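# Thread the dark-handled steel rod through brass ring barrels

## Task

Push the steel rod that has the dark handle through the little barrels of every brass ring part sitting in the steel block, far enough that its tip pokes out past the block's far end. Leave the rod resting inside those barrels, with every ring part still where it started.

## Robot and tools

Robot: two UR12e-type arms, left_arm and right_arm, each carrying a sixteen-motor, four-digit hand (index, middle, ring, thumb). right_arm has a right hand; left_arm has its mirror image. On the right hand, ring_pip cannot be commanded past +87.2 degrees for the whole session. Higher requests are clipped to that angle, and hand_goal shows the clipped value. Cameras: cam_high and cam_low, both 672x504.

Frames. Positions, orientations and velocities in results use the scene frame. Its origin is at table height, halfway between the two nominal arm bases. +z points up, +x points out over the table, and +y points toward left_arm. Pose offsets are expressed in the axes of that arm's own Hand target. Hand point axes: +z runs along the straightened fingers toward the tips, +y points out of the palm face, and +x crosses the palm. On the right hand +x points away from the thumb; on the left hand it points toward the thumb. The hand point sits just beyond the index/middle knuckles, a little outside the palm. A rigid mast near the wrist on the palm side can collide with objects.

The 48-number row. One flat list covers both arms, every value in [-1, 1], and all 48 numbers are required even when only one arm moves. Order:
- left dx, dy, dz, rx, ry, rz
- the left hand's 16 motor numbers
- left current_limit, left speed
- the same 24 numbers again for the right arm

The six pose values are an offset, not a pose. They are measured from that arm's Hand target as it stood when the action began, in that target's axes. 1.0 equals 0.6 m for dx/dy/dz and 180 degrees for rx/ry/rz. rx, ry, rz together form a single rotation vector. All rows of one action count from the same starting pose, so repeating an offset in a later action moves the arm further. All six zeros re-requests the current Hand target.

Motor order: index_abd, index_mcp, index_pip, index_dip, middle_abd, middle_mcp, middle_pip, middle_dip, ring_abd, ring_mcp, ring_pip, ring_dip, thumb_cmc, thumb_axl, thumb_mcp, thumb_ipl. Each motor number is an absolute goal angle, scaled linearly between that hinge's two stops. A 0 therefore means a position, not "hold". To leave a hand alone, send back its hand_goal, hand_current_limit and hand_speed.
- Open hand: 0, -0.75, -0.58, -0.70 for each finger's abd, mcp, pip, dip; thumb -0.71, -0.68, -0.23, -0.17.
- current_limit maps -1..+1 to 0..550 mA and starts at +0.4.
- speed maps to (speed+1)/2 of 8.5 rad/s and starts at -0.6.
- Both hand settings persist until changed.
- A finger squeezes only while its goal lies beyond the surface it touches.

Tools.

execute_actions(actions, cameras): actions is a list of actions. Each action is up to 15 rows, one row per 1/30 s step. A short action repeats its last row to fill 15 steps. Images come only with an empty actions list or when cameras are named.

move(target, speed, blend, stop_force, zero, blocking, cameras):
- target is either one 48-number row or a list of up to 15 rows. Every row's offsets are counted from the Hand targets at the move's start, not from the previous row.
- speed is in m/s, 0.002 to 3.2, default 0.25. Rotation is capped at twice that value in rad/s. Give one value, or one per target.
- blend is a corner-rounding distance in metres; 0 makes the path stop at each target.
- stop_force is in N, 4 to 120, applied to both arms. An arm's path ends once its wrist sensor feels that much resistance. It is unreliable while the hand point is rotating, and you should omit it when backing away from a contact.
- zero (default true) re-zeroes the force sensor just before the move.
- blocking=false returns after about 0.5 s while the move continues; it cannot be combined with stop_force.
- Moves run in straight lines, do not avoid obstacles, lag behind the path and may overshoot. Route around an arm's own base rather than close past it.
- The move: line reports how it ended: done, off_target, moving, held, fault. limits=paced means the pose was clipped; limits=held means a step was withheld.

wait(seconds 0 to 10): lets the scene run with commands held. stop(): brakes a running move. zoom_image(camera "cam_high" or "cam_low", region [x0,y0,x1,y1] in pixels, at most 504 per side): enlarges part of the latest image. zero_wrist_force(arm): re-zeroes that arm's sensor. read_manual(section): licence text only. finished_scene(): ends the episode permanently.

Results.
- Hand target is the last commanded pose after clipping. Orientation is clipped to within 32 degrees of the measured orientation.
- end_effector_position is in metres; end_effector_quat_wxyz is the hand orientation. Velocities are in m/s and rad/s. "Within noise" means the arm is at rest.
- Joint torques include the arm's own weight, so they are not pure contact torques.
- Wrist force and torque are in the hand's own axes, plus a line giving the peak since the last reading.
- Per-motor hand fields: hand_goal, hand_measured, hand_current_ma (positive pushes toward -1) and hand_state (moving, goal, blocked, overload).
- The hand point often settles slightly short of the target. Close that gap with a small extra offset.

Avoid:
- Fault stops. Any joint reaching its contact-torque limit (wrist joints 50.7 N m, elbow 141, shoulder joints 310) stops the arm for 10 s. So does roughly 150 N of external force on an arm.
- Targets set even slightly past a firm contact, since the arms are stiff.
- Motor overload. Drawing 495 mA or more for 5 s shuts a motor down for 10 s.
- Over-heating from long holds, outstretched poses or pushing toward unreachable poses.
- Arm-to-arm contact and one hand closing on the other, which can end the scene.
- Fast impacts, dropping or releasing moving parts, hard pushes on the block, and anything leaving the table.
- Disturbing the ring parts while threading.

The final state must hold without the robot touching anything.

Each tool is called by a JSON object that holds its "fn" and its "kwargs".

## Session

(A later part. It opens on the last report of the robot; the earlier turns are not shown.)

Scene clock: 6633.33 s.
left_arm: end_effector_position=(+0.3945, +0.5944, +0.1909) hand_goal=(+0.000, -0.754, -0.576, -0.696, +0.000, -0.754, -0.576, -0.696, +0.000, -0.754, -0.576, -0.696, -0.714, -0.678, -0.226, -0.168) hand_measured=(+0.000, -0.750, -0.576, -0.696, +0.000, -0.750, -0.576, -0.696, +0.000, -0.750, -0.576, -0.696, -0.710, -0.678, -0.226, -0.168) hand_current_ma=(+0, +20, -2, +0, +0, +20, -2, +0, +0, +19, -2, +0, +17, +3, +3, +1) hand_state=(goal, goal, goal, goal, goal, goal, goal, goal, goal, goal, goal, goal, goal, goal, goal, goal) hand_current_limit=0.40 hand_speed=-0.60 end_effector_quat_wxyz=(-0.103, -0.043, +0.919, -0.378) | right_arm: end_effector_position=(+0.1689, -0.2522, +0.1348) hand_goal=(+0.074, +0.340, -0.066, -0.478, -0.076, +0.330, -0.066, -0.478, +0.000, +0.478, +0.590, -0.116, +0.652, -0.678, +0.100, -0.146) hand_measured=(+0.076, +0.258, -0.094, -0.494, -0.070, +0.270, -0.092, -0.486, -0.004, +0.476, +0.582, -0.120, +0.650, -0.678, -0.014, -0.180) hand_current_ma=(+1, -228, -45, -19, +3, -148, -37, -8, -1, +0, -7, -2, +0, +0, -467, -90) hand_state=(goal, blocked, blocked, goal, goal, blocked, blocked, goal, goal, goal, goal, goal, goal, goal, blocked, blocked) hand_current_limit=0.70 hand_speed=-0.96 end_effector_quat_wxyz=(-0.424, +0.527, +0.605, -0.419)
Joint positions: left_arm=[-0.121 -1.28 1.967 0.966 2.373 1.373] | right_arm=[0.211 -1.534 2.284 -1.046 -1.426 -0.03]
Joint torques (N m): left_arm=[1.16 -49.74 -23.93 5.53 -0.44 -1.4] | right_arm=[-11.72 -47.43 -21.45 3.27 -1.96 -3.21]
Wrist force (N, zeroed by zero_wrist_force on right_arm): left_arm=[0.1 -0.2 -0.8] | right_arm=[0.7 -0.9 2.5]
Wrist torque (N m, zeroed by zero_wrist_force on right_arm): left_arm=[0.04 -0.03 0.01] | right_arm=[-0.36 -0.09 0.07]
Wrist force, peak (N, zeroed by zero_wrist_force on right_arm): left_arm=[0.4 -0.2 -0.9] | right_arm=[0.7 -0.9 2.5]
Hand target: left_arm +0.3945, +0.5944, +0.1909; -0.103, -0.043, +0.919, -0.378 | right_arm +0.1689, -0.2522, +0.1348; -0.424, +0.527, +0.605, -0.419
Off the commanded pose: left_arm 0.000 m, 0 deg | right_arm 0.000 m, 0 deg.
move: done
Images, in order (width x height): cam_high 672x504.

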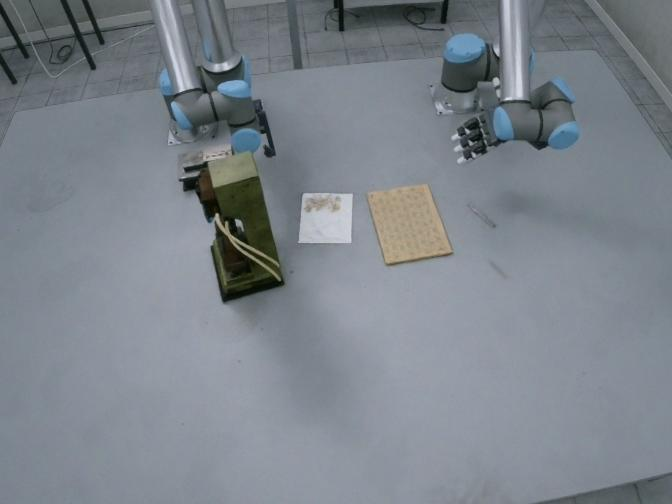

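{"fn": "move", "kwargs": {"target": [0,0,0,0,0,0,0,-0.754,-0.576,-0.696,0,-0.754,-0.576,-0.696,0,-0.754,-0.576,-0.696,-0.714,-0.678,-0.226,-0.168,0.4,-0.6,-0.00249,-0.00025,0.00016,0,0,0,0.075,0.34,-0.0657,-0.4783,-0.075,0.33,-0.0657,-0.4783,0,0.479,0.591,-0.116,0.653,-0.678,0.1,-0.146,0.7,-0.96], "speed": 0.006}}

{"fn": "move", "kwargs": {"target": [0,0,0,0,0,0,0,-0.754,-0.576,-0.696,0,-0.754,-0.576,-0.696,0,-0.754,-0.576,-0.696,-0.714,-0.678,-0.226,-0.168,0.4,-0.6,-0.0025,-0.00019,0,0,0,0,0.075,0.34,-0.0657,-0.4783,-0.075,0.33,-0.0657,-0.4783,0,0.479,0.591,-0.116,0.653,-0.678,0.1,-0.146,0.7,-0.96], "speed": 0.006}}

{"fn": "move", "kwargs": {"target": [0,0,0,0,0,0,0,-0.754,-0.576,-0.696,0,-0.754,-0.576,-0.696,0,-0.754,-0.576,-0.696,-0.714,-0.678,-0.226,-0.168,0.4,-0.6,-0.0025,-0.00019,0,0,0,0,0.075,0.34,-0.0657,-0.4783,-0.075,0.33,-0.0657,-0.4783,0,0.479,0.591,-0.116,0.653,-0.678,0.1,-0.146,0.7,-0.96], "speed": 0.006, "cameras": ["cam_high", "cam_low"]}}

{"fn": "zoom_image", "kwargs": {"camera": "cam_high", "region": [190, 141, 238, 169]}}

{"fn": "zoom_image", "kwargs": {"camera": "cam_low", "region": [245, 130, 345, 215]}}

Scene clock: 6646.73 s.
left_arm: end_effector_position=(+0.3945, +0.5944, +0.1909) hand_goal=(+0.000, -0.754, -0.576, -0.696, +0.000, -0.754, -0.576, -0.696, +0.000, -0.754, -0.576, -0.696, -0.714, -0.678, -0.226, -0.168) hand_measured=(+0.000, -0.750, -0.576, -0.696, +0.000, -0.750, -0.576, -0.696, +0.000, -0.750, -0.576, -0.696, -0.710, -0.678, -0.226, -0.168) hand_current_ma=(+0, +20, -2, +0, +0, +20, -2, +0, +0, +19, -2, +0, +17, +3, +3, +1) hand_state=(goal, goal, goal, goal, goal, goal, goal, goal, goal, goal, goal, goal, goal, goal, goal, goal) hand_current_limit=0.40 hand_speed=-0.60 end_effector_quat_wxyz=(-0.103, -0.043, +0.919, -0.378) | right_arm: end_effector_position=(+0.1689, -0.2537, +0.1348) hand_goal=(+0.074, +0.340, -0.066, -0.478, -0.076, +0.330, -0.066, -0.478, +0.000, +0.478, +0.590, -0.116, +0.652, -0.678, +0.100, -0.146) hand_measured=(+0.076, +0.258, -0.094, -0.494, -0.070, +0.270, -0.092, -0.486, -0.004, +0.476, +0.582, -0.120, +0.650, -0.678, -0.014, -0.180) hand_current_ma=(+1, -228, -45, -19, +3, -148, -37, -8, -1, +0, -7, -2, +0, +0, -468, -90) hand_state=(goal, blocked, blocked, goal, goal, blocked, blocked, goal, goal, goal, goal, goal, goal, goal, blocked, blocked) hand_current_limit=0.70 hand_speed=-0.96 end_effector_quat_wxyz=(-0.424, +0.527, +0.605, -0.419)
Joint positions: left_arm=[-0.121 -1.28 1.967 0.966 2.373 1.373] | right_arm=[0.208 -1.536 2.286 -1.046 -1.428 -0.031]
Joint torques (N m): left_arm=[1.2 -52.54 -23.77 5.85 -0.23 -1.08] | right_arm=[-11.65 -50.75 -21.96 3.2 -1.86 -3.27]
Wrist force (N, zeroed by zero_wrist_force on right_arm): left_arm=[0.1 0.1 -1.0] | right_arm=[0.9 -0.5 1.9]
Wrist torque (N m, zeroed by zero_wrist_force on right_arm): left_arm=[0.10 -0.03 0.01] | right_arm=[-0.26 -0.10 0.08]
Wrist force, peak (N, zeroed by zero_wrist_force on right_arm): left_arm=[0.1 -0.1 -1.2] | right_arm=[0.9 -0.5 2.6]
Hand target: left_arm +0.3945, +0.5944, +0.1909; -0.103, -0.043, +0.919, -0.378 | right_arm +0.1689, -0.2537, +0.1348; -0.424, +0.527, +0.605, -0.419
Off the commanded pose: left_arm 0.000 m, 0 deg | right_arm 0.000 m, 0 deg.
move: done

Scene clock: 6647.43 s.
left_arm: end_effector_position=(+0.3945, +0.5944, +0.1909) hand_goal=(+0.000, -0.754, -0.576, -0.696, +0.000, -0.754, -0.576, -0.696, +0.000, -0.754, -0.576, -0.696, -0.714, -0.678, -0.226, -0.168) hand_measured=(+0.000, -0.750, -0.576, -0.696, +0.000, -0.750, -0.576, -0.696, +0.000, -0.750, -0.576, -0.696, -0.710, -0.678, -0.226, -0.168) hand_current_ma=(+0, +20, -2, +0, +0, +20, -2, +0, +0, +19, -2, +0, +17, +3, +3, +1) hand_state=(goal, goal, goal, goal, goal, goal, goal, goal, goal, goal, goal, goal, goal, goal, goal, goal) hand_current_limit=0.40 hand_speed=-0.60 end_effector_quat_wxyz=(-0.103, -0.043, +0.919, -0.378) | right_arm: end_effector_position=(+0.1690, -0.2552, +0.1348) hand_goal=(+0.074, +0.340, -0.066, -0.478, -0.076, +0.330, -0.066, -0.478, +0.000, +0.478, +0.590, -0.116, +0.652, -0.678, +0.100, -0.146) hand_measured=(+0.076, +0.258, -0.094, -0.494, -0.070, +0.270, -0.092, -0.486, -0.004, +0.476, +0.582, -0.120, +0.650, -0.678, -0.014, -0.180) hand_current_ma=(+1, -228, -45, -19, +3, -148, -37, -8, -1, +0, -7, -2, +0, +0, -468, -90) hand_state=(goal, blocked, blocked, goal, goal, blocked, blocked, goal, goal, goal, goal, goal, goal, goal, blocked, blocked) hand_current_limit=0.70 hand_speed=-0.96 end_effector_quat_wxyz=(-0.424, +0.527, +0.605, -0.419)
Joint positions: left_arm=[-0.121 -1.28 1.967 0.966 2.373 1.373] | right_arm=[0.205 -1.537 2.287 -1.046 -1.431 -0.032]
Joint torques (N m): left_arm=[-2.19 -52.96 -24.34 5.42 -0.37 -0.71] | right_arm=[-11.42 -49.23 -20.95 3.26 -2.21 -3.12]
Wrist force (N, zeroed by zero_wrist_force on right_arm): left_arm=[0.5 -0.2 -0.9] | right_arm=[0.7 -1.1 2.0]
Wrist torque (N m, zeroed by zero_wrist_force on right_arm): left_arm=[0.05 -0.08 0.04] | right_arm=[-0.36 -0.08 0.05]
Wrist force, peak (N, zeroed by zero_wrist_force on right_arm): left_arm=[0.2 -0.2 -1.0] | right_arm=[1.1 -1.3 2.1]
Hand target: left_arm +0.3945, +0.5944, +0.1909; -0.103, -0.043, +0.919, -0.378 | right_arm +0.1690, -0.2552, +0.1348; -0.424, +0.527, +0.605, -0.419
Off the commanded pose: left_arm 0.000 m, 0 deg | right_arm 0.000 m, 0 deg.
move: done

Scene clock: 6648.13 s.
left_arm: end_effector_position=(+0.3945, +0.5944, +0.1909) hand_goal=(+0.000, -0.754, -0.576, -0.696, +0.000, -0.754, -0.576, -0.696, +0.000, -0.754, -0.576, -0.696, -0.714, -0.678, -0.226, -0.168) hand_measured=(+0.000, -0.750, -0.576, -0.696, +0.000, -0.750, -0.576, -0.696, +0.000, -0.750, -0.576, -0.696, -0.710, -0.678, -0.226, -0.168) hand_current_ma=(+0, +20, -2, +0, +0, +20, -2, +0, +0, +19, -2, +0, +17, +3, +3, +1) hand_state=(goal, goal, goal, goal, goal, goal, goal, goal, goal, goal, goal, goal, goal, goal, goal, goal) hand_current_limit=0.40 hand_speed=-0.60 end_effector_quat_wxyz=(-0.103, -0.043, +0.919, -0.378) | right_arm: end_effector_position=(+0.1691, -0.2567, +0.1348) hand_goal=(+0.074, +0.340, -0.066, -0.478, -0.076, +0.330, -0.066, -0.478, +0.000, +0.478, +0.590, -0.116, +0.652, -0.678, +0.100, -0.146) hand_measured=(+0.076, +0.258, -0.094, -0.494, -0.070, +0.270, -0.092, -0.486, -0.004, +0.476, +0.582, -0.120, +0.650, -0.678, -0.014, -0.180) hand_current_ma=(+1, -228, -45, -19, +3, -148, -37, -8, -1, +0, -7, -2, +0, +0, -468, -90) hand_state=(goal, blocked, blocked, goal, goal, blocked, blocked, goal, goal, goal, goal, goal, goal, goal, blocked, blocked) hand_current_limit=0.70 hand_speed=-0.96 end_effector_quat_wxyz=(-0.424, +0.527, +0.605, -0.419)
Joint positions: left_arm=[-0.121 -1.28 1.967 0.966 2.373 1.373] | right_arm=[0.201 -1.538 2.288 -1.046 -1.434 -0.033]
Joint torques (N m): left_arm=[1.49 -51.9 -24.19 5.33 0.11 -0.64] | right_arm=[-8.6 -50.17 -21.26 3.19 -2.09 -2.99]
Wrist force (N, zeroed by zero_wrist_force on right_arm): left_arm=[0.1 -0.1 -1.0] | right_arm=[0.7 -0.8 1.9]
Wrist torque (N m, zeroed by zero_wrist_force on right_arm): left_arm=[0.07 -0.04 0.01] | right_arm=[-0.32 -0.07 0.05]
Wrist force, peak (N, zeroed by zero_wrist_force on right_arm): left_arm=[0.2 -0.2 -1.0] | right_arm=[0.7 -0.8 2.3]
Hand target: left_arm +0.3945, +0.5944, +0.1909; -0.103, -0.043, +0.919, -0.378 | right_arm +0.1691, -0.2567, +0.1348; -0.424, +0.527, +0.605, -0.419
Off the commanded pose: left_arm 0.000 m, 0 deg | right_arm 0.000 m, 0 deg.
move: done

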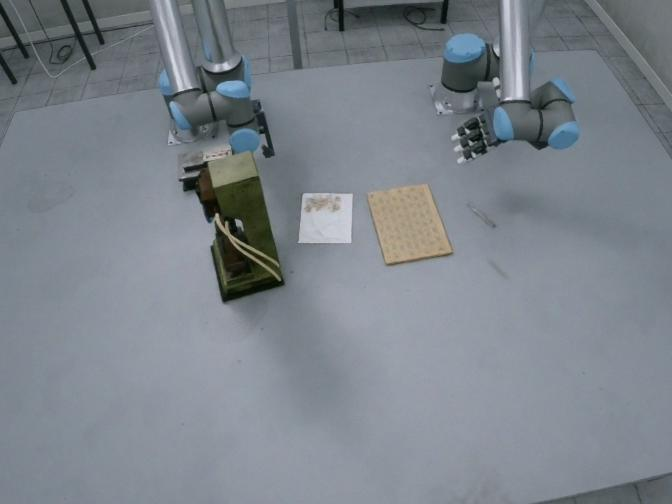

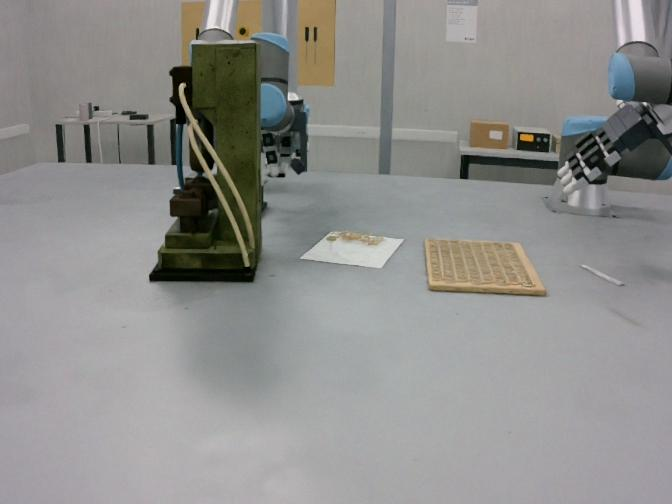

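Scaled by 10.500.

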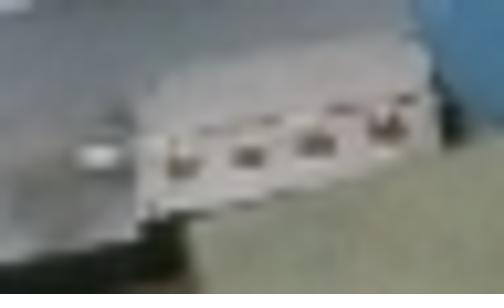

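Scaled by 5.040.

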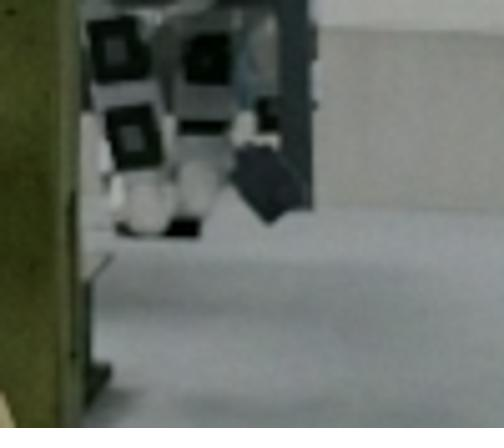

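{"fn": "move", "kwargs": {"target": [0,0,0,0,0,0,0,-0.754,-0.576,-0.696,0,-0.754,-0.576,-0.696,0,-0.754,-0.576,-0.696,-0.714,-0.678,-0.226,-0.168,0.4,-0.6,0.0007,0.00005,0,0,0,0,0.075,0.34,-0.0657,-0.4783,-0.075,0.33,-0.0657,-0.4783,0,0.479,0.591,-0.116,0.653,-0.678,0.1,-0.146,0.7,-0.96], "speed": 0.006}}

{"fn": "move", "kwargs": {"target": [0,0,0,0,0,0,0,-0.754,-0.576,-0.696,0,-0.754,-0.576,-0.696,0,-0.754,-0.576,-0.696,-0.714,-0.678,-0.226,-0.168,0.4,-0.6,0,0,0,0,0,0,0.075,0.22,0.0,-0.4783,-0.075,0.22,0.0,-0.4783,0,0.479,0.591,-0.116,0.653,-0.678,-0.06,-0.16,0.7,-0.97], "speed": 0.006, "cameras": ["cam_high", "cam_low"]}}

{"fn": "zoom_image", "kwargs": {"camera": "cam_high", "region": [190, 141, 238, 169]}}

{"fn": "zoom_image", "kwargs": {"camera": "cam_low", "region": [245, 130, 345, 215]}}

Scene clock: 6677.67 s.
left_arm: end_effector_position=(+0.3945, +0.5944, +0.1909) hand_goal=(+0.000, -0.754, -0.576, -0.696, +0.000, -0.754, -0.576, -0.696, +0.000, -0.754, -0.576, -0.696, -0.714, -0.678, -0.226, -0.168) hand_measured=(+0.000, -0.750, -0.576, -0.696, +0.000, -0.750, -0.576, -0.696, +0.000, -0.750, -0.576, -0.696, -0.710, -0.678, -0.226, -0.168) hand_current_ma=(+0, +20, -2, +0, +0, +20, -2, +0, +0, +19, -2, +0, +17, +3, +3, +1) hand_state=(goal, goal, goal, goal, goal, goal, goal, goal, goal, goal, goal, goal, goal, goal, goal, goal) hand_current_limit=0.40 hand_speed=-0.60 end_effector_quat_wxyz=(-0.103, -0.043, +0.919, -0.378) | right_arm: end_effector_position=(+0.1691, -0.2564, +0.1348) hand_goal=(+0.074, +0.340, -0.066, -0.478, -0.076, +0.330, -0.066, -0.478, +0.000, +0.478, +0.590, -0.116, +0.652, -0.678, +0.100, -0.146) hand_measured=(+0.076, +0.258, -0.094, -0.494, -0.072, +0.270, -0.092, -0.486, -0.004, +0.476, +0.582, -0.120, +0.650, -0.678, -0.014, -0.180) hand_current_ma=(+0, -228, -45, -19, +3, -148, -37, -8, -1, +0, -7, -2, -1, +0, -468, -90) hand_state=(goal, blocked, blocked, goal, goal, blocked, blocked, goal, goal, goal, goal, goal, goal, goal, blocked, blocked) hand_current_limit=0.70 hand_speed=-0.96 end_effector_quat_wxyz=(-0.424, +0.527, +0.605, -0.419)
Joint positions: left_arm=[-0.121 -1.28 1.967 0.966 2.373 1.373] | right_arm=[0.202 -1.538 2.288 -1.046 -1.434 -0.033]
Joint torques (N m): left_arm=[2.31 -53.83 -24.15 5.62 -0.05 -0.93] | right_arm=[12.7 -21.96 -34.41 2.37 1.56 3.81]
Wrist force (N, zeroed by zero_wrist_force on right_arm): left_arm=[0.1 0.2 -0.6] | right_arm=[0.3 -0.5 1.9]
Wrist torque (N m, zeroed by zero_wrist_force on right_arm): left_arm=[0.08 -0.02 0.00] | right_arm=[-0.27 -0.05 0.05]
Wrist force, peak (N, zeroed by zero_wrist_force on right_arm): left_arm=[0.2 -0.2 -1.2] | right_arm=[0.9 -1.1 2.4]
Hand target: left_arm +0.3945, +0.5944, +0.1909; -0.103, -0.043, +0.919, -0.378 | right_arm +0.1691, -0.2563, +0.1348; -0.424, +0.527, +0.605, -0.419
Off the commanded pose: left_arm 0.000 m, 0 deg | right_arm 0.000 m, 0 deg.
move: done

Scene clock: 6679.77 s.
left_arm: end_effector_position=(+0.3945, +0.5944, +0.1909) hand_goal=(+0.000, -0.754, -0.576, -0.696, +0.000, -0.754, -0.576, -0.696, +0.000, -0.754, -0.576, -0.696, -0.714, -0.678, -0.226, -0.168) hand_measured=(+0.000, -0.750, -0.576, -0.696, +0.000, -0.750, -0.576, -0.696, +0.000, -0.750, -0.576, -0.696, -0.710, -0.678, -0.226, -0.168) hand_current_ma=(+0, +20, -2, +0, +0, +20, -2, +0, +0, +19, -2, +0, +17, +3, +3, +1) hand_state=(goal, goal, goal, goal, goal, goal, goal, goal, goal, goal, goal, goal, goal, goal, goal, goal) hand_current_limit=0.40 hand_speed=-0.60 end_effector_quat_wxyz=(-0.103, -0.043, +0.919, -0.378) | right_arm: end_effector_position=(+0.1691, -0.2563, +0.1348) hand_goal=(+0.074, +0.220, +0.000, -0.478, -0.076, +0.220, +0.000, -0.478, +0.000, +0.478, +0.590, -0.116, +0.652, -0.678, -0.060, -0.160) hand_measured=(+0.076, +0.222, -0.004, -0.482, -0.074, +0.222, -0.006, -0.480, -0.004, +0.476, +0.582, -0.120, +0.650, -0.678, -0.058, -0.162) hand_current_ma=(+1, +1, -3, -2, +0, +1, -5, -2, -1, +0, -7, -2, -1, +0, +2, -2) hand_state=(goal, goal, goal, goal, goal, goal, goal, goal, goal, goal, goal, goal, goal, goal, goal, goal) hand_current_limit=0.70 hand_speed=-0.97 end_effector_quat_wxyz=(-0.424, +0.527, +0.605, -0.419)
Joint positions: left_arm=[-0.121 -1.28 1.967 0.966 2.373 1.373] | right_arm=[0.202 -1.538 2.288 -1.046 -1.434 -0.033]
Joint torques (N m): left_arm=[1.21 -52.61 -23.99 5.45 -0.49 -0.74] | right_arm=[11.53 -23.81 -31.67 -1.65 1.49 3.84]
Wrist force (N, zeroed by zero_wrist_force on right_arm): left_arm=[0.2 0.0 -0.9] | right_arm=[0.4 -0.8 1.8]
Wrist torque (N m, zeroed by zero_wrist_force on right_arm): left_arm=[0.07 -0.04 0.02] | right_arm=[-0.31 -0.06 0.01]
Wrist force, peak (N, zeroed by zero_wrist_force on right_arm): left_arm=[0.0 0.0 -1.2] | right_arm=[0.5 -1.3 2.3]
Hand target: left_arm +0.3945, +0.5944, +0.1909; -0.103, -0.043, +0.919, -0.378 | right_arm +0.1691, -0.2563, +0.1348; -0.424, +0.527, +0.605, -0.419
Off the commanded pose: left_arm 0.000 m, 0 deg | right_arm 0.000 m, 0 deg.
move: done

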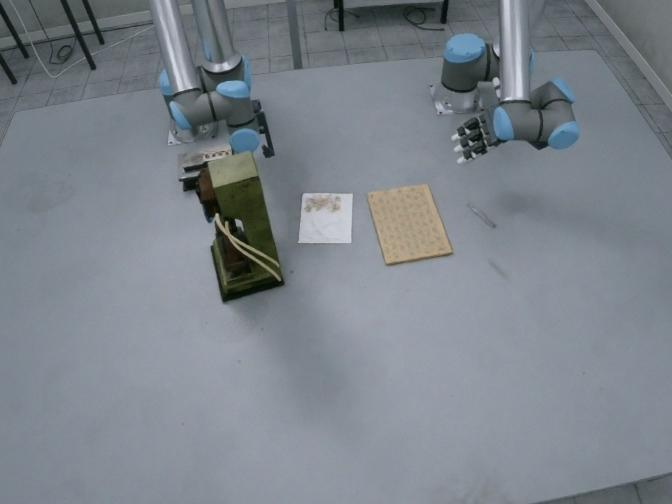

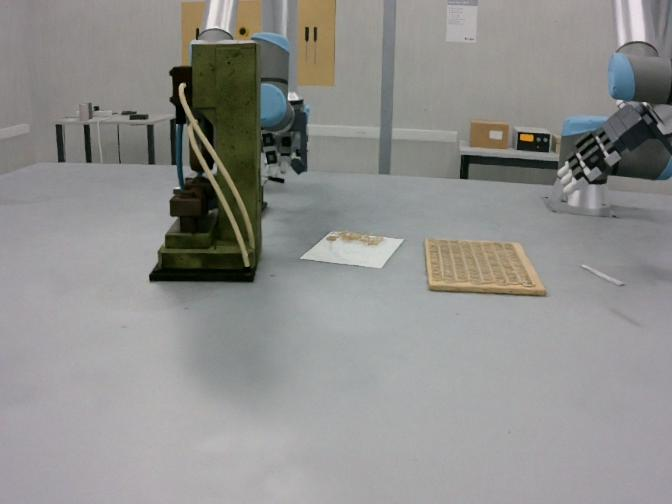

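Scaled by 10.500.

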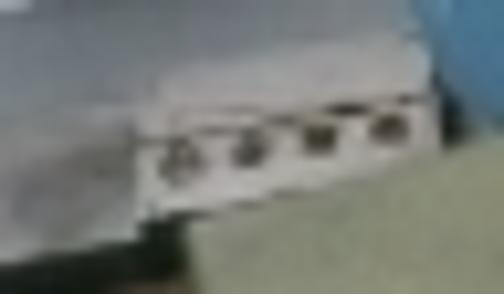

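Scaled by 5.040.

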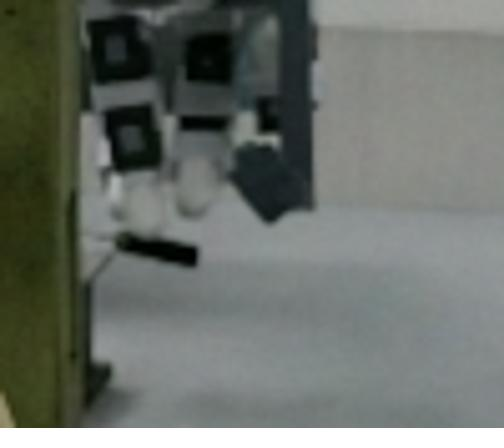

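{"fn": "zoom_image", "kwargs": {"camera": "cam_high", "region": [190, 138, 240, 170]}}

{"fn": "zoom_image", "kwargs": {"camera": "cam_low", "region": [255, 155, 305, 195]}}

{"fn": "zoom_image", "kwargs": {"camera": "cam_low", "region": [150, 130, 270, 215]}}

Scaled by 10.080.

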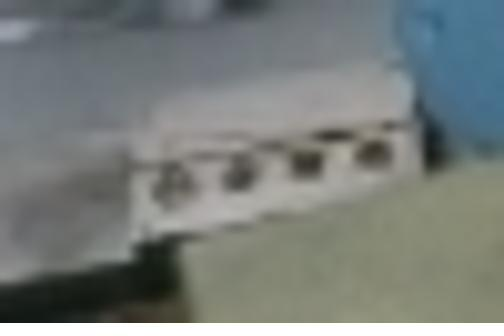

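Scaled by 10.080.

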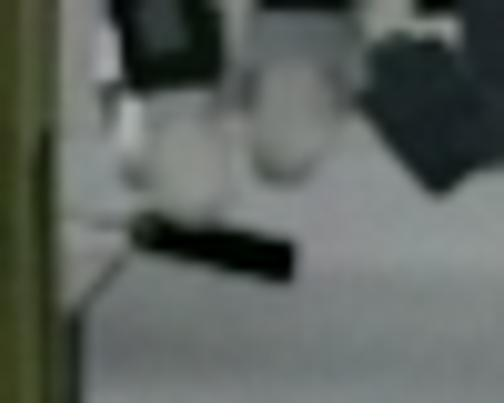

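Scaled by 4.200.

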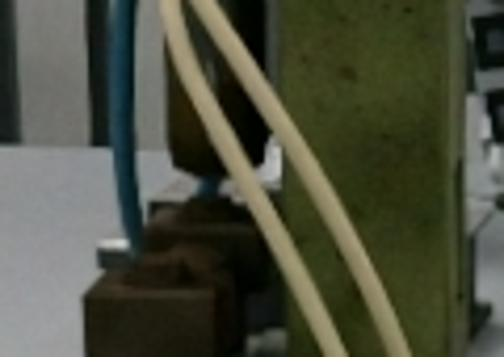

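{"fn": "zoom_image", "kwargs": {"camera": "cam_high", "region": [196, 142, 216, 160]}}

{"fn": "zoom_image", "kwargs": {"camera": "cam_high", "region": [214, 140, 234, 158]}}

Scaled by 25.200.

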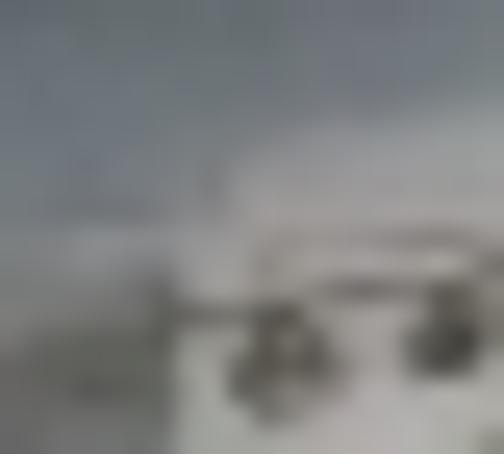

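Scaled by 25.200.

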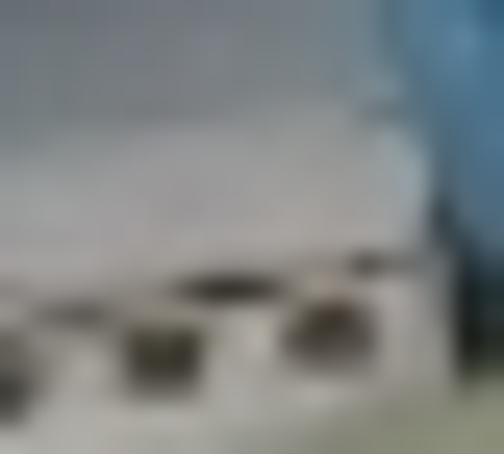

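{"fn": "move", "kwargs": {"target": [0,0,0,0,0,0,0,-0.754,-0.576,-0.696,0,-0.754,-0.576,-0.696,0,-0.754,-0.576,-0.696,-0.714,-0.678,-0.226,-0.168,0.4,-0.6,0,0,0,0,0,0,0.075,0.1,0.14,-0.5,-0.075,0.1,0.14,-0.5,0,0.479,0.591,-0.116,0.653,-0.678,-0.15,-0.14,0.7,-0.97], "speed": 0.006, "cameras": ["cam_high", "cam_low"]}}

{"fn": "zoom_image", "kwargs": {"camera": "cam_low", "region": [255, 150, 315, 198]}}

{"fn": "zoom_image", "kwargs": {"camera": "cam_high", "region": [190, 138, 240, 170]}}

Scene clock: 6785.47 s.
left_arm: end_effector_position=(+0.3945, +0.5944, +0.1909) hand_goal=(+0.000, -0.754, -0.576, -0.696, +0.000, -0.754, -0.576, -0.696, +0.000, -0.754, -0.576, -0.696, -0.714, -0.678, -0.226, -0.168) hand_measured=(+0.000, -0.750, -0.576, -0.696, +0.000, -0.750, -0.576, -0.696, +0.000, -0.750, -0.576, -0.696, -0.710, -0.678, -0.226, -0.168) hand_current_ma=(+0, +20, -2, +0, +0, +20, -2, +0, +0, +19, -2, +0, +17, +3, +3, +1) hand_state=(goal, goal, goal, goal, goal, goal, goal, goal, goal, goal, goal, goal, goal, goal, goal, goal) hand_current_limit=0.40 hand_speed=-0.60 end_effector_quat_wxyz=(-0.103, -0.043, +0.919, -0.378) | right_arm: end_effector_position=(+0.1691, -0.2563, +0.1348) hand_goal=(+0.074, +0.100, +0.140, -0.500, -0.076, +0.100, +0.140, -0.500, +0.000, +0.478, +0.590, -0.116, +0.652, -0.678, -0.150, -0.140) hand_measured=(+0.076, +0.104, +0.136, -0.498, -0.074, +0.104, +0.134, -0.498, -0.004, +0.476, +0.582, -0.120, +0.650, -0.678, -0.146, -0.142) hand_current_ma=(+1, +4, -3, +1, +0, +3, -5, +1, -1, +0, -7, -2, -1, +0, +3, -1) hand_state=(goal, goal, goal, goal, goal, goal, goal, goal, goal, goal, goal, goal, goal, goal, goal, goal) hand_current_limit=0.70 hand_speed=-0.97 end_effector_quat_wxyz=(-0.424, +0.527, +0.605, -0.419)
Joint positions: left_arm=[-0.121 -1.28 1.967 0.966 2.373 1.373] | right_arm=[0.202 -1.538 2.288 -1.046 -1.434 -0.033]
Joint torques (N m): left_arm=[-0.06 -51.42 -24.23 5.52 0.08 -0.75] | right_arm=[10.08 -24.99 -23.55 -1.84 1.13 3.7]
Wrist force (N, zeroed by zero_wrist_force on right_arm): left_arm=[-0.1 0.1 -1.0] | right_arm=[0.2 -1.2 1.9]
Wrist torque (N m, zeroed by zero_wrist_force on right_arm): left_arm=[0.10 -0.01 -0.01] | right_arm=[-0.37 -0.04 -0.01]
Wrist force, peak (N, zeroed by zero_wrist_force on right_arm): left_arm=[0.3 -0.1 -1.1] | right_arm=[0.3 -1.5 2.3]
Hand target: left_arm +0.3945, +0.5944, +0.1909; -0.103, -0.043, +0.919, -0.378 | right_arm +0.1691, -0.2563, +0.1348; -0.424, +0.527, +0.605, -0.419
Off the commanded pose: left_arm 0.000 m, 0 deg | right_arm 0.000 m, 0 deg.
move: done

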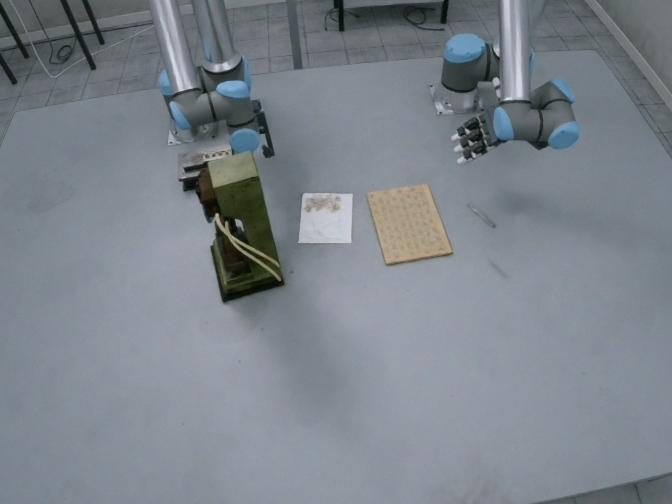

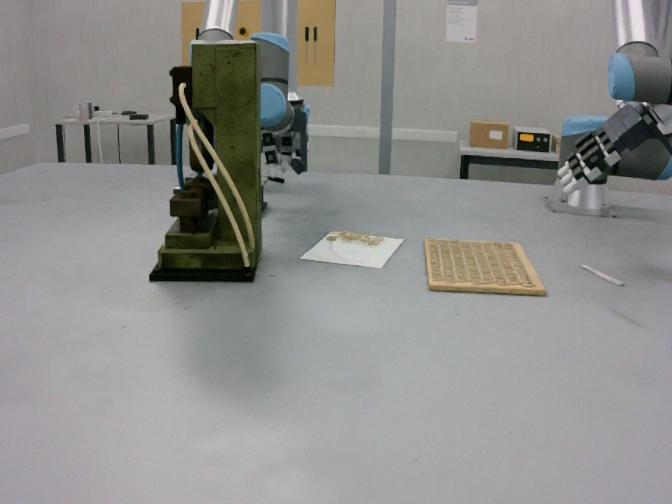

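Scaled by 8.400.

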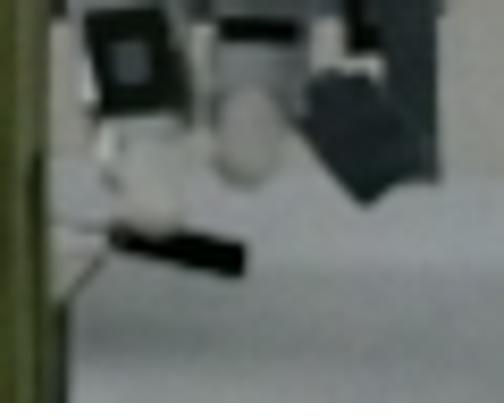

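Scaled by 10.080.

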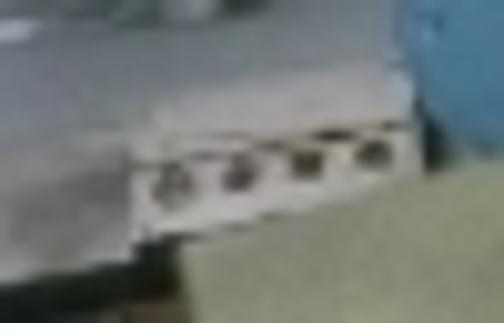

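{"fn": "move", "kwargs": {"target": [0,0,0,0,0,0,0,-0.754,-0.576,-0.696,0,-0.754,-0.576,-0.696,0,-0.754,-0.576,-0.696,-0.714,-0.678,-0.226,-0.168,0.4,-0.6,0.00775,0.0145,0.00359,0.00416,-0.01412,0.04774,0.075,0.1,0.14,-0.5,-0.075,0.1,0.14,-0.5,0,0.479,0.591,-0.116,0.653,-0.678,-0.15,-0.14,0.7,-0.97], "speed": 0.02, "cameras": ["cam_high", "cam_low"]}}

{"fn": "zoom_image", "kwargs": {"camera": "cam_low", "region": [255, 150, 315, 198]}}

{"fn": "zoom_image", "kwargs": {"camera": "cam_high", "region": [190, 138, 240, 170]}}

Scene clock: 6808.00 s.
left_arm: end_effector_position=(+0.3945, +0.5944, +0.1909) hand_goal=(+0.000, -0.754, -0.576, -0.696, +0.000, -0.754, -0.576, -0.696, +0.000, -0.754, -0.576, -0.696, -0.714, -0.678, -0.226, -0.168) hand_measured=(+0.000, -0.750, -0.576, -0.696, +0.000, -0.750, -0.576, -0.696, +0.000, -0.750, -0.576, -0.696, -0.710, -0.678, -0.226, -0.168) hand_current_ma=(+0, +20, -2, +0, +0, +20, -2, +0, +0, +19, -2, +0, +17, +3, +3, +1) hand_state=(goal, goal, goal, goal, goal, goal, goal, goal, goal, goal, goal, goal, goal, goal, goal, goal) hand_current_limit=0.40 hand_speed=-0.60 end_effector_quat_wxyz=(-0.103, -0.043, +0.919, -0.378) | right_arm: end_effector_position=(+0.1691, -0.2510, +0.1262) hand_goal=(+0.074, +0.100, +0.140, -0.500, -0.076, +0.100, +0.140, -0.500, +0.000, +0.478, +0.590, -0.116, +0.652, -0.678, -0.150, -0.140) hand_measured=(+0.076, +0.104, +0.136, -0.498, -0.074, +0.104, +0.134, -0.498, -0.002, +0.476, +0.582, -0.120, +0.650, -0.678, -0.146, -0.142) hand_current_ma=(+1, +3, -3, +1, +0, +3, -4, +1, -1, +0, -7, -2, -1, +0, +3, -1) hand_state=(goal, goal, goal, goal, goal, goal, goal, goal, goal, goal, goal, goal, goal, goal, goal, goal) hand_current_limit=0.70 hand_speed=-0.97 end_effector_quat_wxyz=(-0.381, +0.559, +0.571, -0.465)
Joint positions: left_arm=[-0.121 -1.28 1.967 0.966 2.373 1.373] | right_arm=[0.261 -1.488 2.269 -1.064 -1.421 0.131]
Joint torques (N m): left_arm=[1.09 -53.39 -23.87 5.94 -0.5 -0.84] | right_arm=[12.77 -25.26 -34.12 -2.1 1.61 3.46]
Wrist force (N, zeroed by zero_wrist_force on right_arm): left_arm=[0.3 0.1 -0.7] | right_arm=[0.3 -0.9 2.4]
Wrist torque (N m, zeroed by zero_wrist_force on right_arm): left_arm=[0.07 -0.05 0.02] | right_arm=[-0.37 -0.10 -0.33]
Wrist force, peak (N, zeroed by zero_wrist_force on right_arm): left_arm=[0.2 -0.2 -1.1] | right_arm=[0.4 -1.0 2.4]
Hand target: left_arm +0.3945, +0.5944, +0.1909; -0.103, -0.043, +0.919, -0.378 | right_arm +0.1691, -0.2510, +0.1262; -0.381, +0.559, +0.571, -0.465
Off the commanded pose: left_arm 0.000 m, 0 deg | right_arm 0.000 m, 0 deg.
move: done

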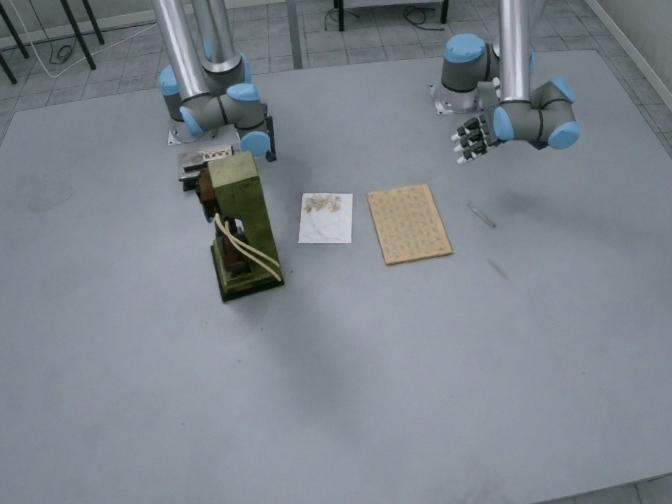

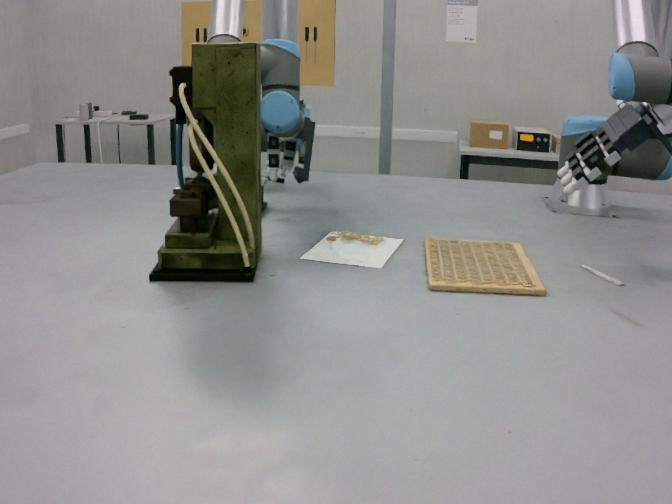

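Scaled by 8.400.

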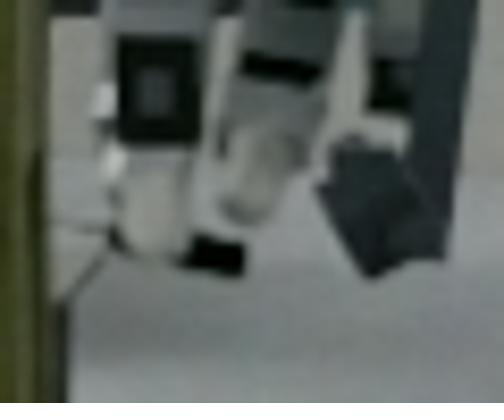

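Scaled by 10.080.

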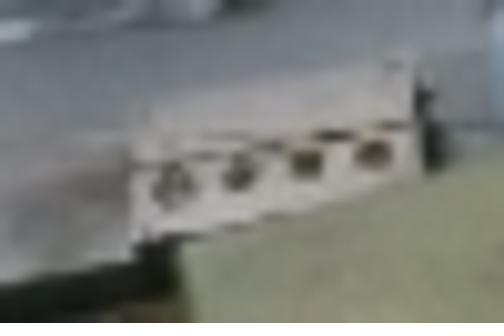

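{"fn": "move", "kwargs": {"target": [0,0,0,0,0,0,0,-0.754,-0.576,-0.696,0,-0.754,-0.576,-0.696,0,-0.754,-0.576,-0.696,-0.714,-0.678,-0.226,-0.168,0.4,-0.6,0,0,0,0,0,0,0.075,0.34,-0.0657,-0.4783,-0.075,0.33,-0.0657,-0.4783,0,0.479,0.591,-0.116,0.653,-0.678,0.1,-0.146,0.7,-0.965], "speed": 0.01, "cameras": ["cam_high", "cam_low"]}}

{"fn": "zoom_image", "kwargs": {"camera": "cam_low", "region": [255, 150, 315, 198]}}

{"fn": "zoom_image", "kwargs": {"camera": "cam_high", "region": [190, 138, 240, 170]}}

Scene clock: 6819.73 s.
left_arm: end_effector_position=(+0.3945, +0.5944, +0.1909) hand_goal=(+0.000, -0.754, -0.576, -0.696, +0.000, -0.754, -0.576, -0.696, +0.000, -0.754, -0.576, -0.696, -0.714, -0.678, -0.226, -0.168) hand_measured=(+0.000, -0.750, -0.576, -0.696, +0.000, -0.750, -0.576, -0.696, +0.000, -0.750, -0.576, -0.696, -0.710, -0.678, -0.226, -0.168) hand_current_ma=(+0, +20, -2, +0, +0, +20, -2, +0, +0, +19, -2, +0, +17, +3, +3, +1) hand_state=(goal, goal, goal, goal, goal, goal, goal, goal, goal, goal, goal, goal, goal, goal, goal, goal) hand_current_limit=0.40 hand_speed=-0.60 end_effector_quat_wxyz=(-0.103, -0.043, +0.919, -0.378) | right_arm: end_effector_position=(+0.1691, -0.2510, +0.1262) hand_goal=(+0.074, +0.340, -0.066, -0.478, -0.076, +0.330, -0.066, -0.478, +0.000, +0.478, +0.590, -0.116, +0.652, -0.678, +0.100, -0.146) hand_measured=(+0.076, +0.300, -0.072, -0.482, -0.074, +0.326, -0.064, -0.480, -0.002, +0.476, +0.582, -0.120, +0.650, -0.678, +0.016, -0.152) hand_current_ma=(+0, -83, -5, -2, +0, -3, +1, -2, -1, +0, -7, -2, -1, +0, -105, -10) hand_state=(goal, blocked, goal, goal, goal, goal, goal, goal, goal, goal, goal, goal, goal, goal, moving, moving) hand_current_limit=0.70 hand_speed=-0.96 end_effector_quat_wxyz=(-0.381, +0.559, +0.571, -0.465)
Joint positions: left_arm=[-0.121 -1.28 1.967 0.966 2.373 1.373] | right_arm=[0.261 -1.487 2.269 -1.064 -1.421 0.132]
Joint torques (N m): left_arm=[0.3 -52.82 -24.72 5.24 -0.25 -0.83] | right_arm=[12.76 -26.61 -33.66 -2.25 1.43 3.7]
Wrist force (N, zeroed by zero_wrist_force on right_arm): left_arm=[0.2 -0.2 -0.8] | right_arm=[0.4 -0.6 1.9]
Wrist torque (N m, zeroed by zero_wrist_force on right_arm): left_arm=[0.04 -0.04 0.02] | right_arm=[-0.27 -0.12 -0.30]
Wrist force, peak (N, zeroed by zero_wrist_force on right_arm): left_arm=[0.3 -0.1 -1.1] | right_arm=[0.8 -0.9 2.6]
Hand target: left_arm +0.3945, +0.5944, +0.1909; -0.103, -0.043, +0.919, -0.378 | right_arm +0.1691, -0.2510, +0.1262; -0.381, +0.559, +0.571, -0.465
Off the commanded pose: left_arm 0.000 m, 0 deg | right_arm 0.000 m, 0 deg.
move: done

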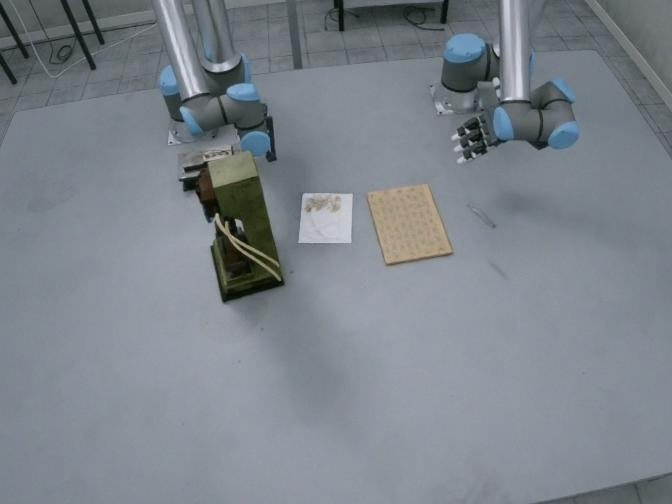

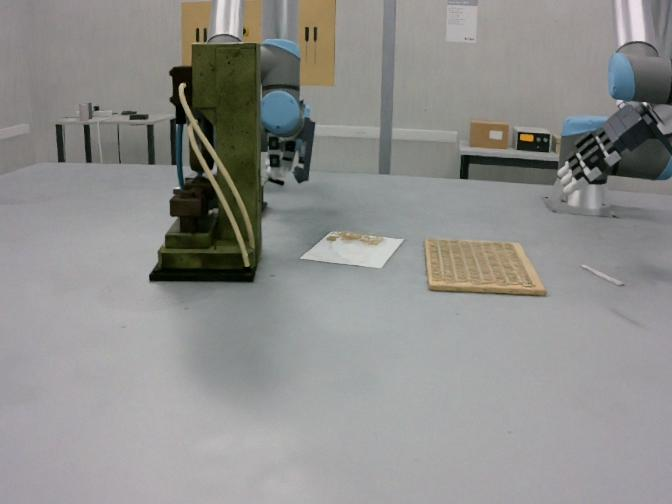

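Scaled by 8.400.

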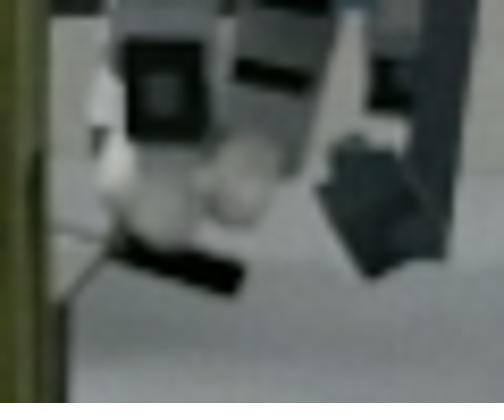

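Scaled by 10.080.

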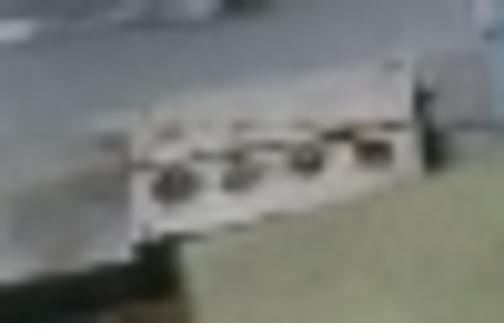

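{"fn": "move", "kwargs": {"target": [0,0,0,0,0,0,0,-0.754,-0.576,-0.696,0,-0.754,-0.576,-0.696,0,-0.754,-0.576,-0.696,-0.714,-0.678,-0.226,-0.168,0.4,-0.6,0,0,0,0,0,0,0.075,0.1,0.14,-0.5,-0.075,0.1,0.14,-0.5,0,0.479,0.591,-0.116,0.653,-0.678,-0.18,-0.14,0.7,-0.965], "speed": 0.01, "cameras": ["cam_high", "cam_low"]}}

{"fn": "zoom_image", "kwargs": {"camera": "cam_low", "region": [255, 150, 315, 198]}}

{"fn": "zoom_image", "kwargs": {"camera": "cam_high", "region": [190, 138, 240, 170]}}

Scene clock: 6830.03 s.
left_arm: end_effector_position=(+0.3945, +0.5944, +0.1909) hand_goal=(+0.000, -0.754, -0.576, -0.696, +0.000, -0.754, -0.576, -0.696, +0.000, -0.754, -0.576, -0.696, -0.714, -0.678, -0.226, -0.168) hand_measured=(+0.000, -0.750, -0.576, -0.696, +0.000, -0.750, -0.576, -0.696, +0.000, -0.750, -0.576, -0.696, -0.710, -0.678, -0.226, -0.168) hand_current_ma=(+0, +20, -2, +0, +0, +20, -2, +0, +0, +19, -2, +0, +17, +3, +3, +1) hand_state=(goal, goal, goal, goal, goal, goal, goal, goal, goal, goal, goal, goal, goal, goal, goal, goal) hand_current_limit=0.40 hand_speed=-0.60 end_effector_quat_wxyz=(-0.103, -0.043, +0.919, -0.378) | right_arm: end_effector_position=(+0.1691, -0.2510, +0.1262) hand_goal=(+0.074, +0.100, +0.140, -0.500, -0.076, +0.100, +0.140, -0.500, +0.000, +0.478, +0.590, -0.116, +0.652, -0.678, -0.180, -0.140) hand_measured=(+0.072, +0.104, +0.136, -0.502, -0.074, +0.104, +0.134, -0.498, -0.002, +0.476, +0.582, -0.120, +0.656, -0.678, -0.176, -0.142) hand_current_ma=(+0, +4, -3, -1, +0, +3, -4, +1, -1, +0, -7, -2, +2, +0, +3, -1) hand_state=(goal, goal, goal, goal, goal, goal, goal, goal, goal, goal, goal, goal, goal, goal, goal, goal) hand_current_limit=0.70 hand_speed=-0.96 end_effector_quat_wxyz=(-0.381, +0.559, +0.571, -0.465)
Joint positions: left_arm=[-0.121 -1.28 1.967 0.966 2.373 1.373] | right_arm=[0.261 -1.487 2.269 -1.064 -1.421 0.132]
Joint torques (N m): left_arm=[-2.18 -51.55 -25.43 5.54 -0.52 -0.65] | right_arm=[11.53 -26.49 -32.36 -1.5 1.34 3.57]
Wrist force (N, zeroed by zero_wrist_force on right_arm): left_arm=[0.2 -0.2 -0.8] | right_arm=[0.7 -0.7 1.9]
Wrist torque (N m, zeroed by zero_wrist_force on right_arm): left_arm=[0.04 -0.04 0.03] | right_arm=[-0.30 -0.15 -0.28]
Wrist force, peak (N, zeroed by zero_wrist_force on right_arm): left_arm=[0.4 0.1 -1.2] | right_arm=[0.7 -0.9 2.3]
Hand target: left_arm +0.3945, +0.5944, +0.1909; -0.103, -0.043, +0.919, -0.378 | right_arm +0.1691, -0.2510, +0.1262; -0.381, +0.559, +0.571, -0.465
Off the commanded pose: left_arm 0.000 m, 0 deg | right_arm 0.000 m, 0 deg.
move: done

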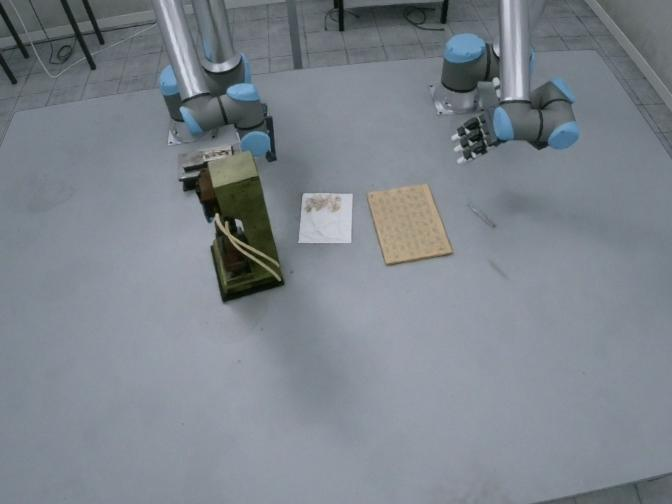

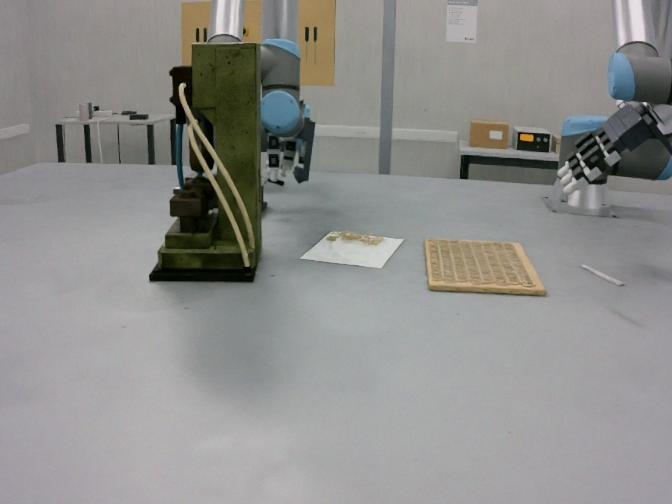

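Scaled by 8.400.

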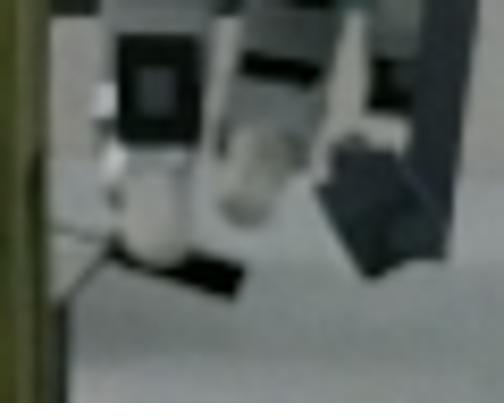

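Scaled by 10.080.

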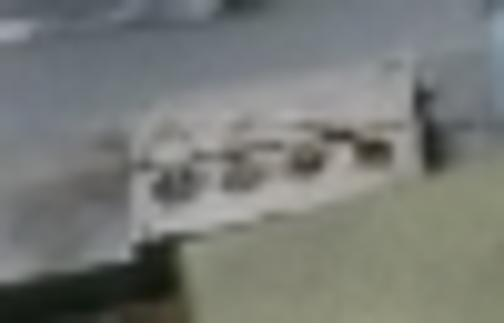

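{"fn": "move", "kwargs": {"target": [[0,0,0,0,0,0,0,-0.754,-0.576,-0.696,0,-0.754,-0.576,-0.696,0,-0.754,-0.576,-0.696,-0.714,-0.678,-0.226,-0.168,0.4,-0.6,0,0,0,0,0,0,0.075,0.1,-0.08,-0.48,-0.075,0.1,-0.08,-0.48,0,0.479,0.591,-0.116,0.653,-0.678,-0.16,-0.146,0.7,-0.95],[0,0,0,0,0,0,0,-0.754,-0.576,-0.696,0,-0.754,-0.576,-0.696,0,-0.754,-0.576,-0.696,-0.714,-0.678,-0.226,-0.168,0.4,-0.6,0.00752,0.01912,0.00502,0.00376,-0.01262,0.04244,0.075,0.1,-0.08,-0.48,-0.075,0.1,-0.08,-0.48,0,0.479,0.591,-0.116,0.653,-0.678,-0.16,-0.146,0.7,-0.95]], "speed": 0.02, "cameras": ["cam_high", "cam_low"]}}

{"fn": "zoom_image", "kwargs": {"camera": "cam_low", "region": [255, 150, 315, 198]}}

{"fn": "zoom_image", "kwargs": {"camera": "cam_high", "region": [190, 138, 240, 170]}}

Scene clock: 6888.10 s.
left_arm: end_effector_position=(+0.3945, +0.5944, +0.1909) hand_goal=(+0.000, -0.754, -0.576, -0.696, +0.000, -0.754, -0.576, -0.696, +0.000, -0.754, -0.576, -0.696, -0.714, -0.678, -0.226, -0.168) hand_measured=(+0.000, -0.750, -0.576, -0.696, +0.000, -0.750, -0.576, -0.696, +0.000, -0.750, -0.576, -0.696, -0.710, -0.678, -0.226, -0.168) hand_current_ma=(+0, +20, -2, +0, +0, +20, -2, +0, +0, +19, -2, +0, +17, +3, +3, +1) hand_state=(goal, goal, goal, goal, goal, goal, goal, goal, goal, goal, goal, goal, goal, goal, goal, goal) hand_current_limit=0.40 hand_speed=-0.60 end_effector_quat_wxyz=(-0.103, -0.043, +0.919, -0.378) | right_arm: end_effector_position=(+0.1691, -0.2475, +0.1140) hand_goal=(+0.074, +0.100, -0.080, -0.480, -0.076, +0.100, -0.080, -0.480, +0.000, +0.478, +0.590, -0.116, +0.652, -0.678, -0.160, -0.146) hand_measured=(+0.072, +0.104, -0.078, -0.484, -0.074, +0.104, -0.078, -0.482, -0.002, +0.476, +0.582, -0.120, +0.656, -0.678, -0.162, -0.144) hand_current_ma=(+0, +4, +1, -2, +0, +3, +1, -2, -1, +0, -7, -2, +2, +0, -1, +2) hand_state=(goal, goal, goal, goal, goal, goal, goal, goal, goal, goal, goal, goal, goal, goal, goal, goal) hand_current_limit=0.70 hand_speed=-0.95 end_effector_quat_wxyz=(-0.342, +0.584, +0.537, -0.504)
Joint positions: left_arm=[-0.121 -1.28 1.967 0.966 2.373 1.373] | right_arm=[0.306 -1.432 2.255 -1.088 -1.414 0.274]
Joint torques (N m): left_arm=[0.11 -51.49 -23.55 5.28 -0.1 -0.79] | right_arm=[13.64 -31.66 -32.27 -1.89 1.51 3.72]
Wrist force (N, zeroed by zero_wrist_force on right_arm): left_arm=[-0.1 -0.2 -0.8] | right_arm=[0.4 -0.6 2.4]
Wrist torque (N m, zeroed by zero_wrist_force on right_arm): left_arm=[0.03 0.00 -0.01] | right_arm=[-0.33 -0.12 -0.34]
Wrist force, peak (N, zeroed by zero_wrist_force on right_arm): left_arm=[0.0 -0.1 -1.3] | right_arm=[0.6 -1.0 2.5]
Hand target: left_arm +0.3945, +0.5944, +0.1909; -0.103, -0.043, +0.919, -0.378 | right_arm +0.1691, -0.2475, +0.1140; -0.341, +0.584, +0.537, -0.504
Off the commanded pose: left_arm 0.000 m, 0 deg | right_arm 0.000 m, 0 deg.
move: done

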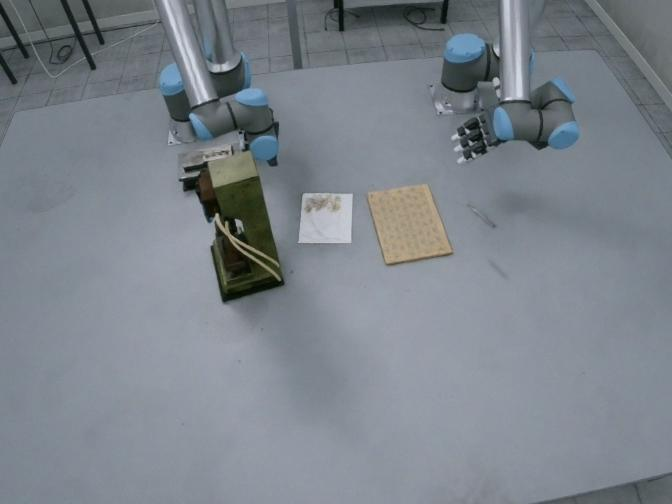

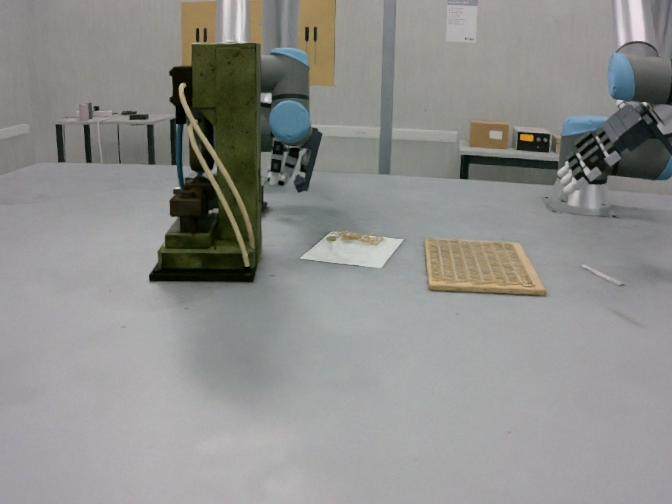

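Scaled by 8.400.

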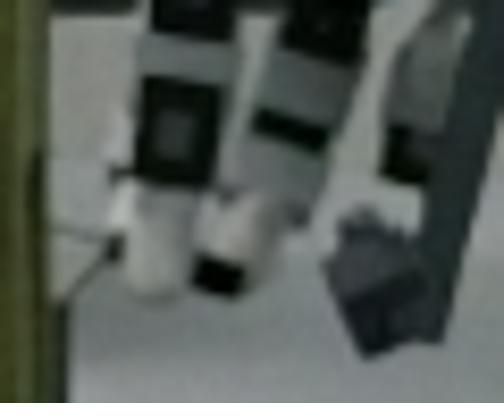

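Scaled by 10.080.

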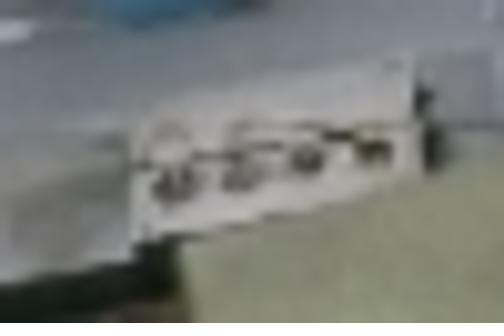

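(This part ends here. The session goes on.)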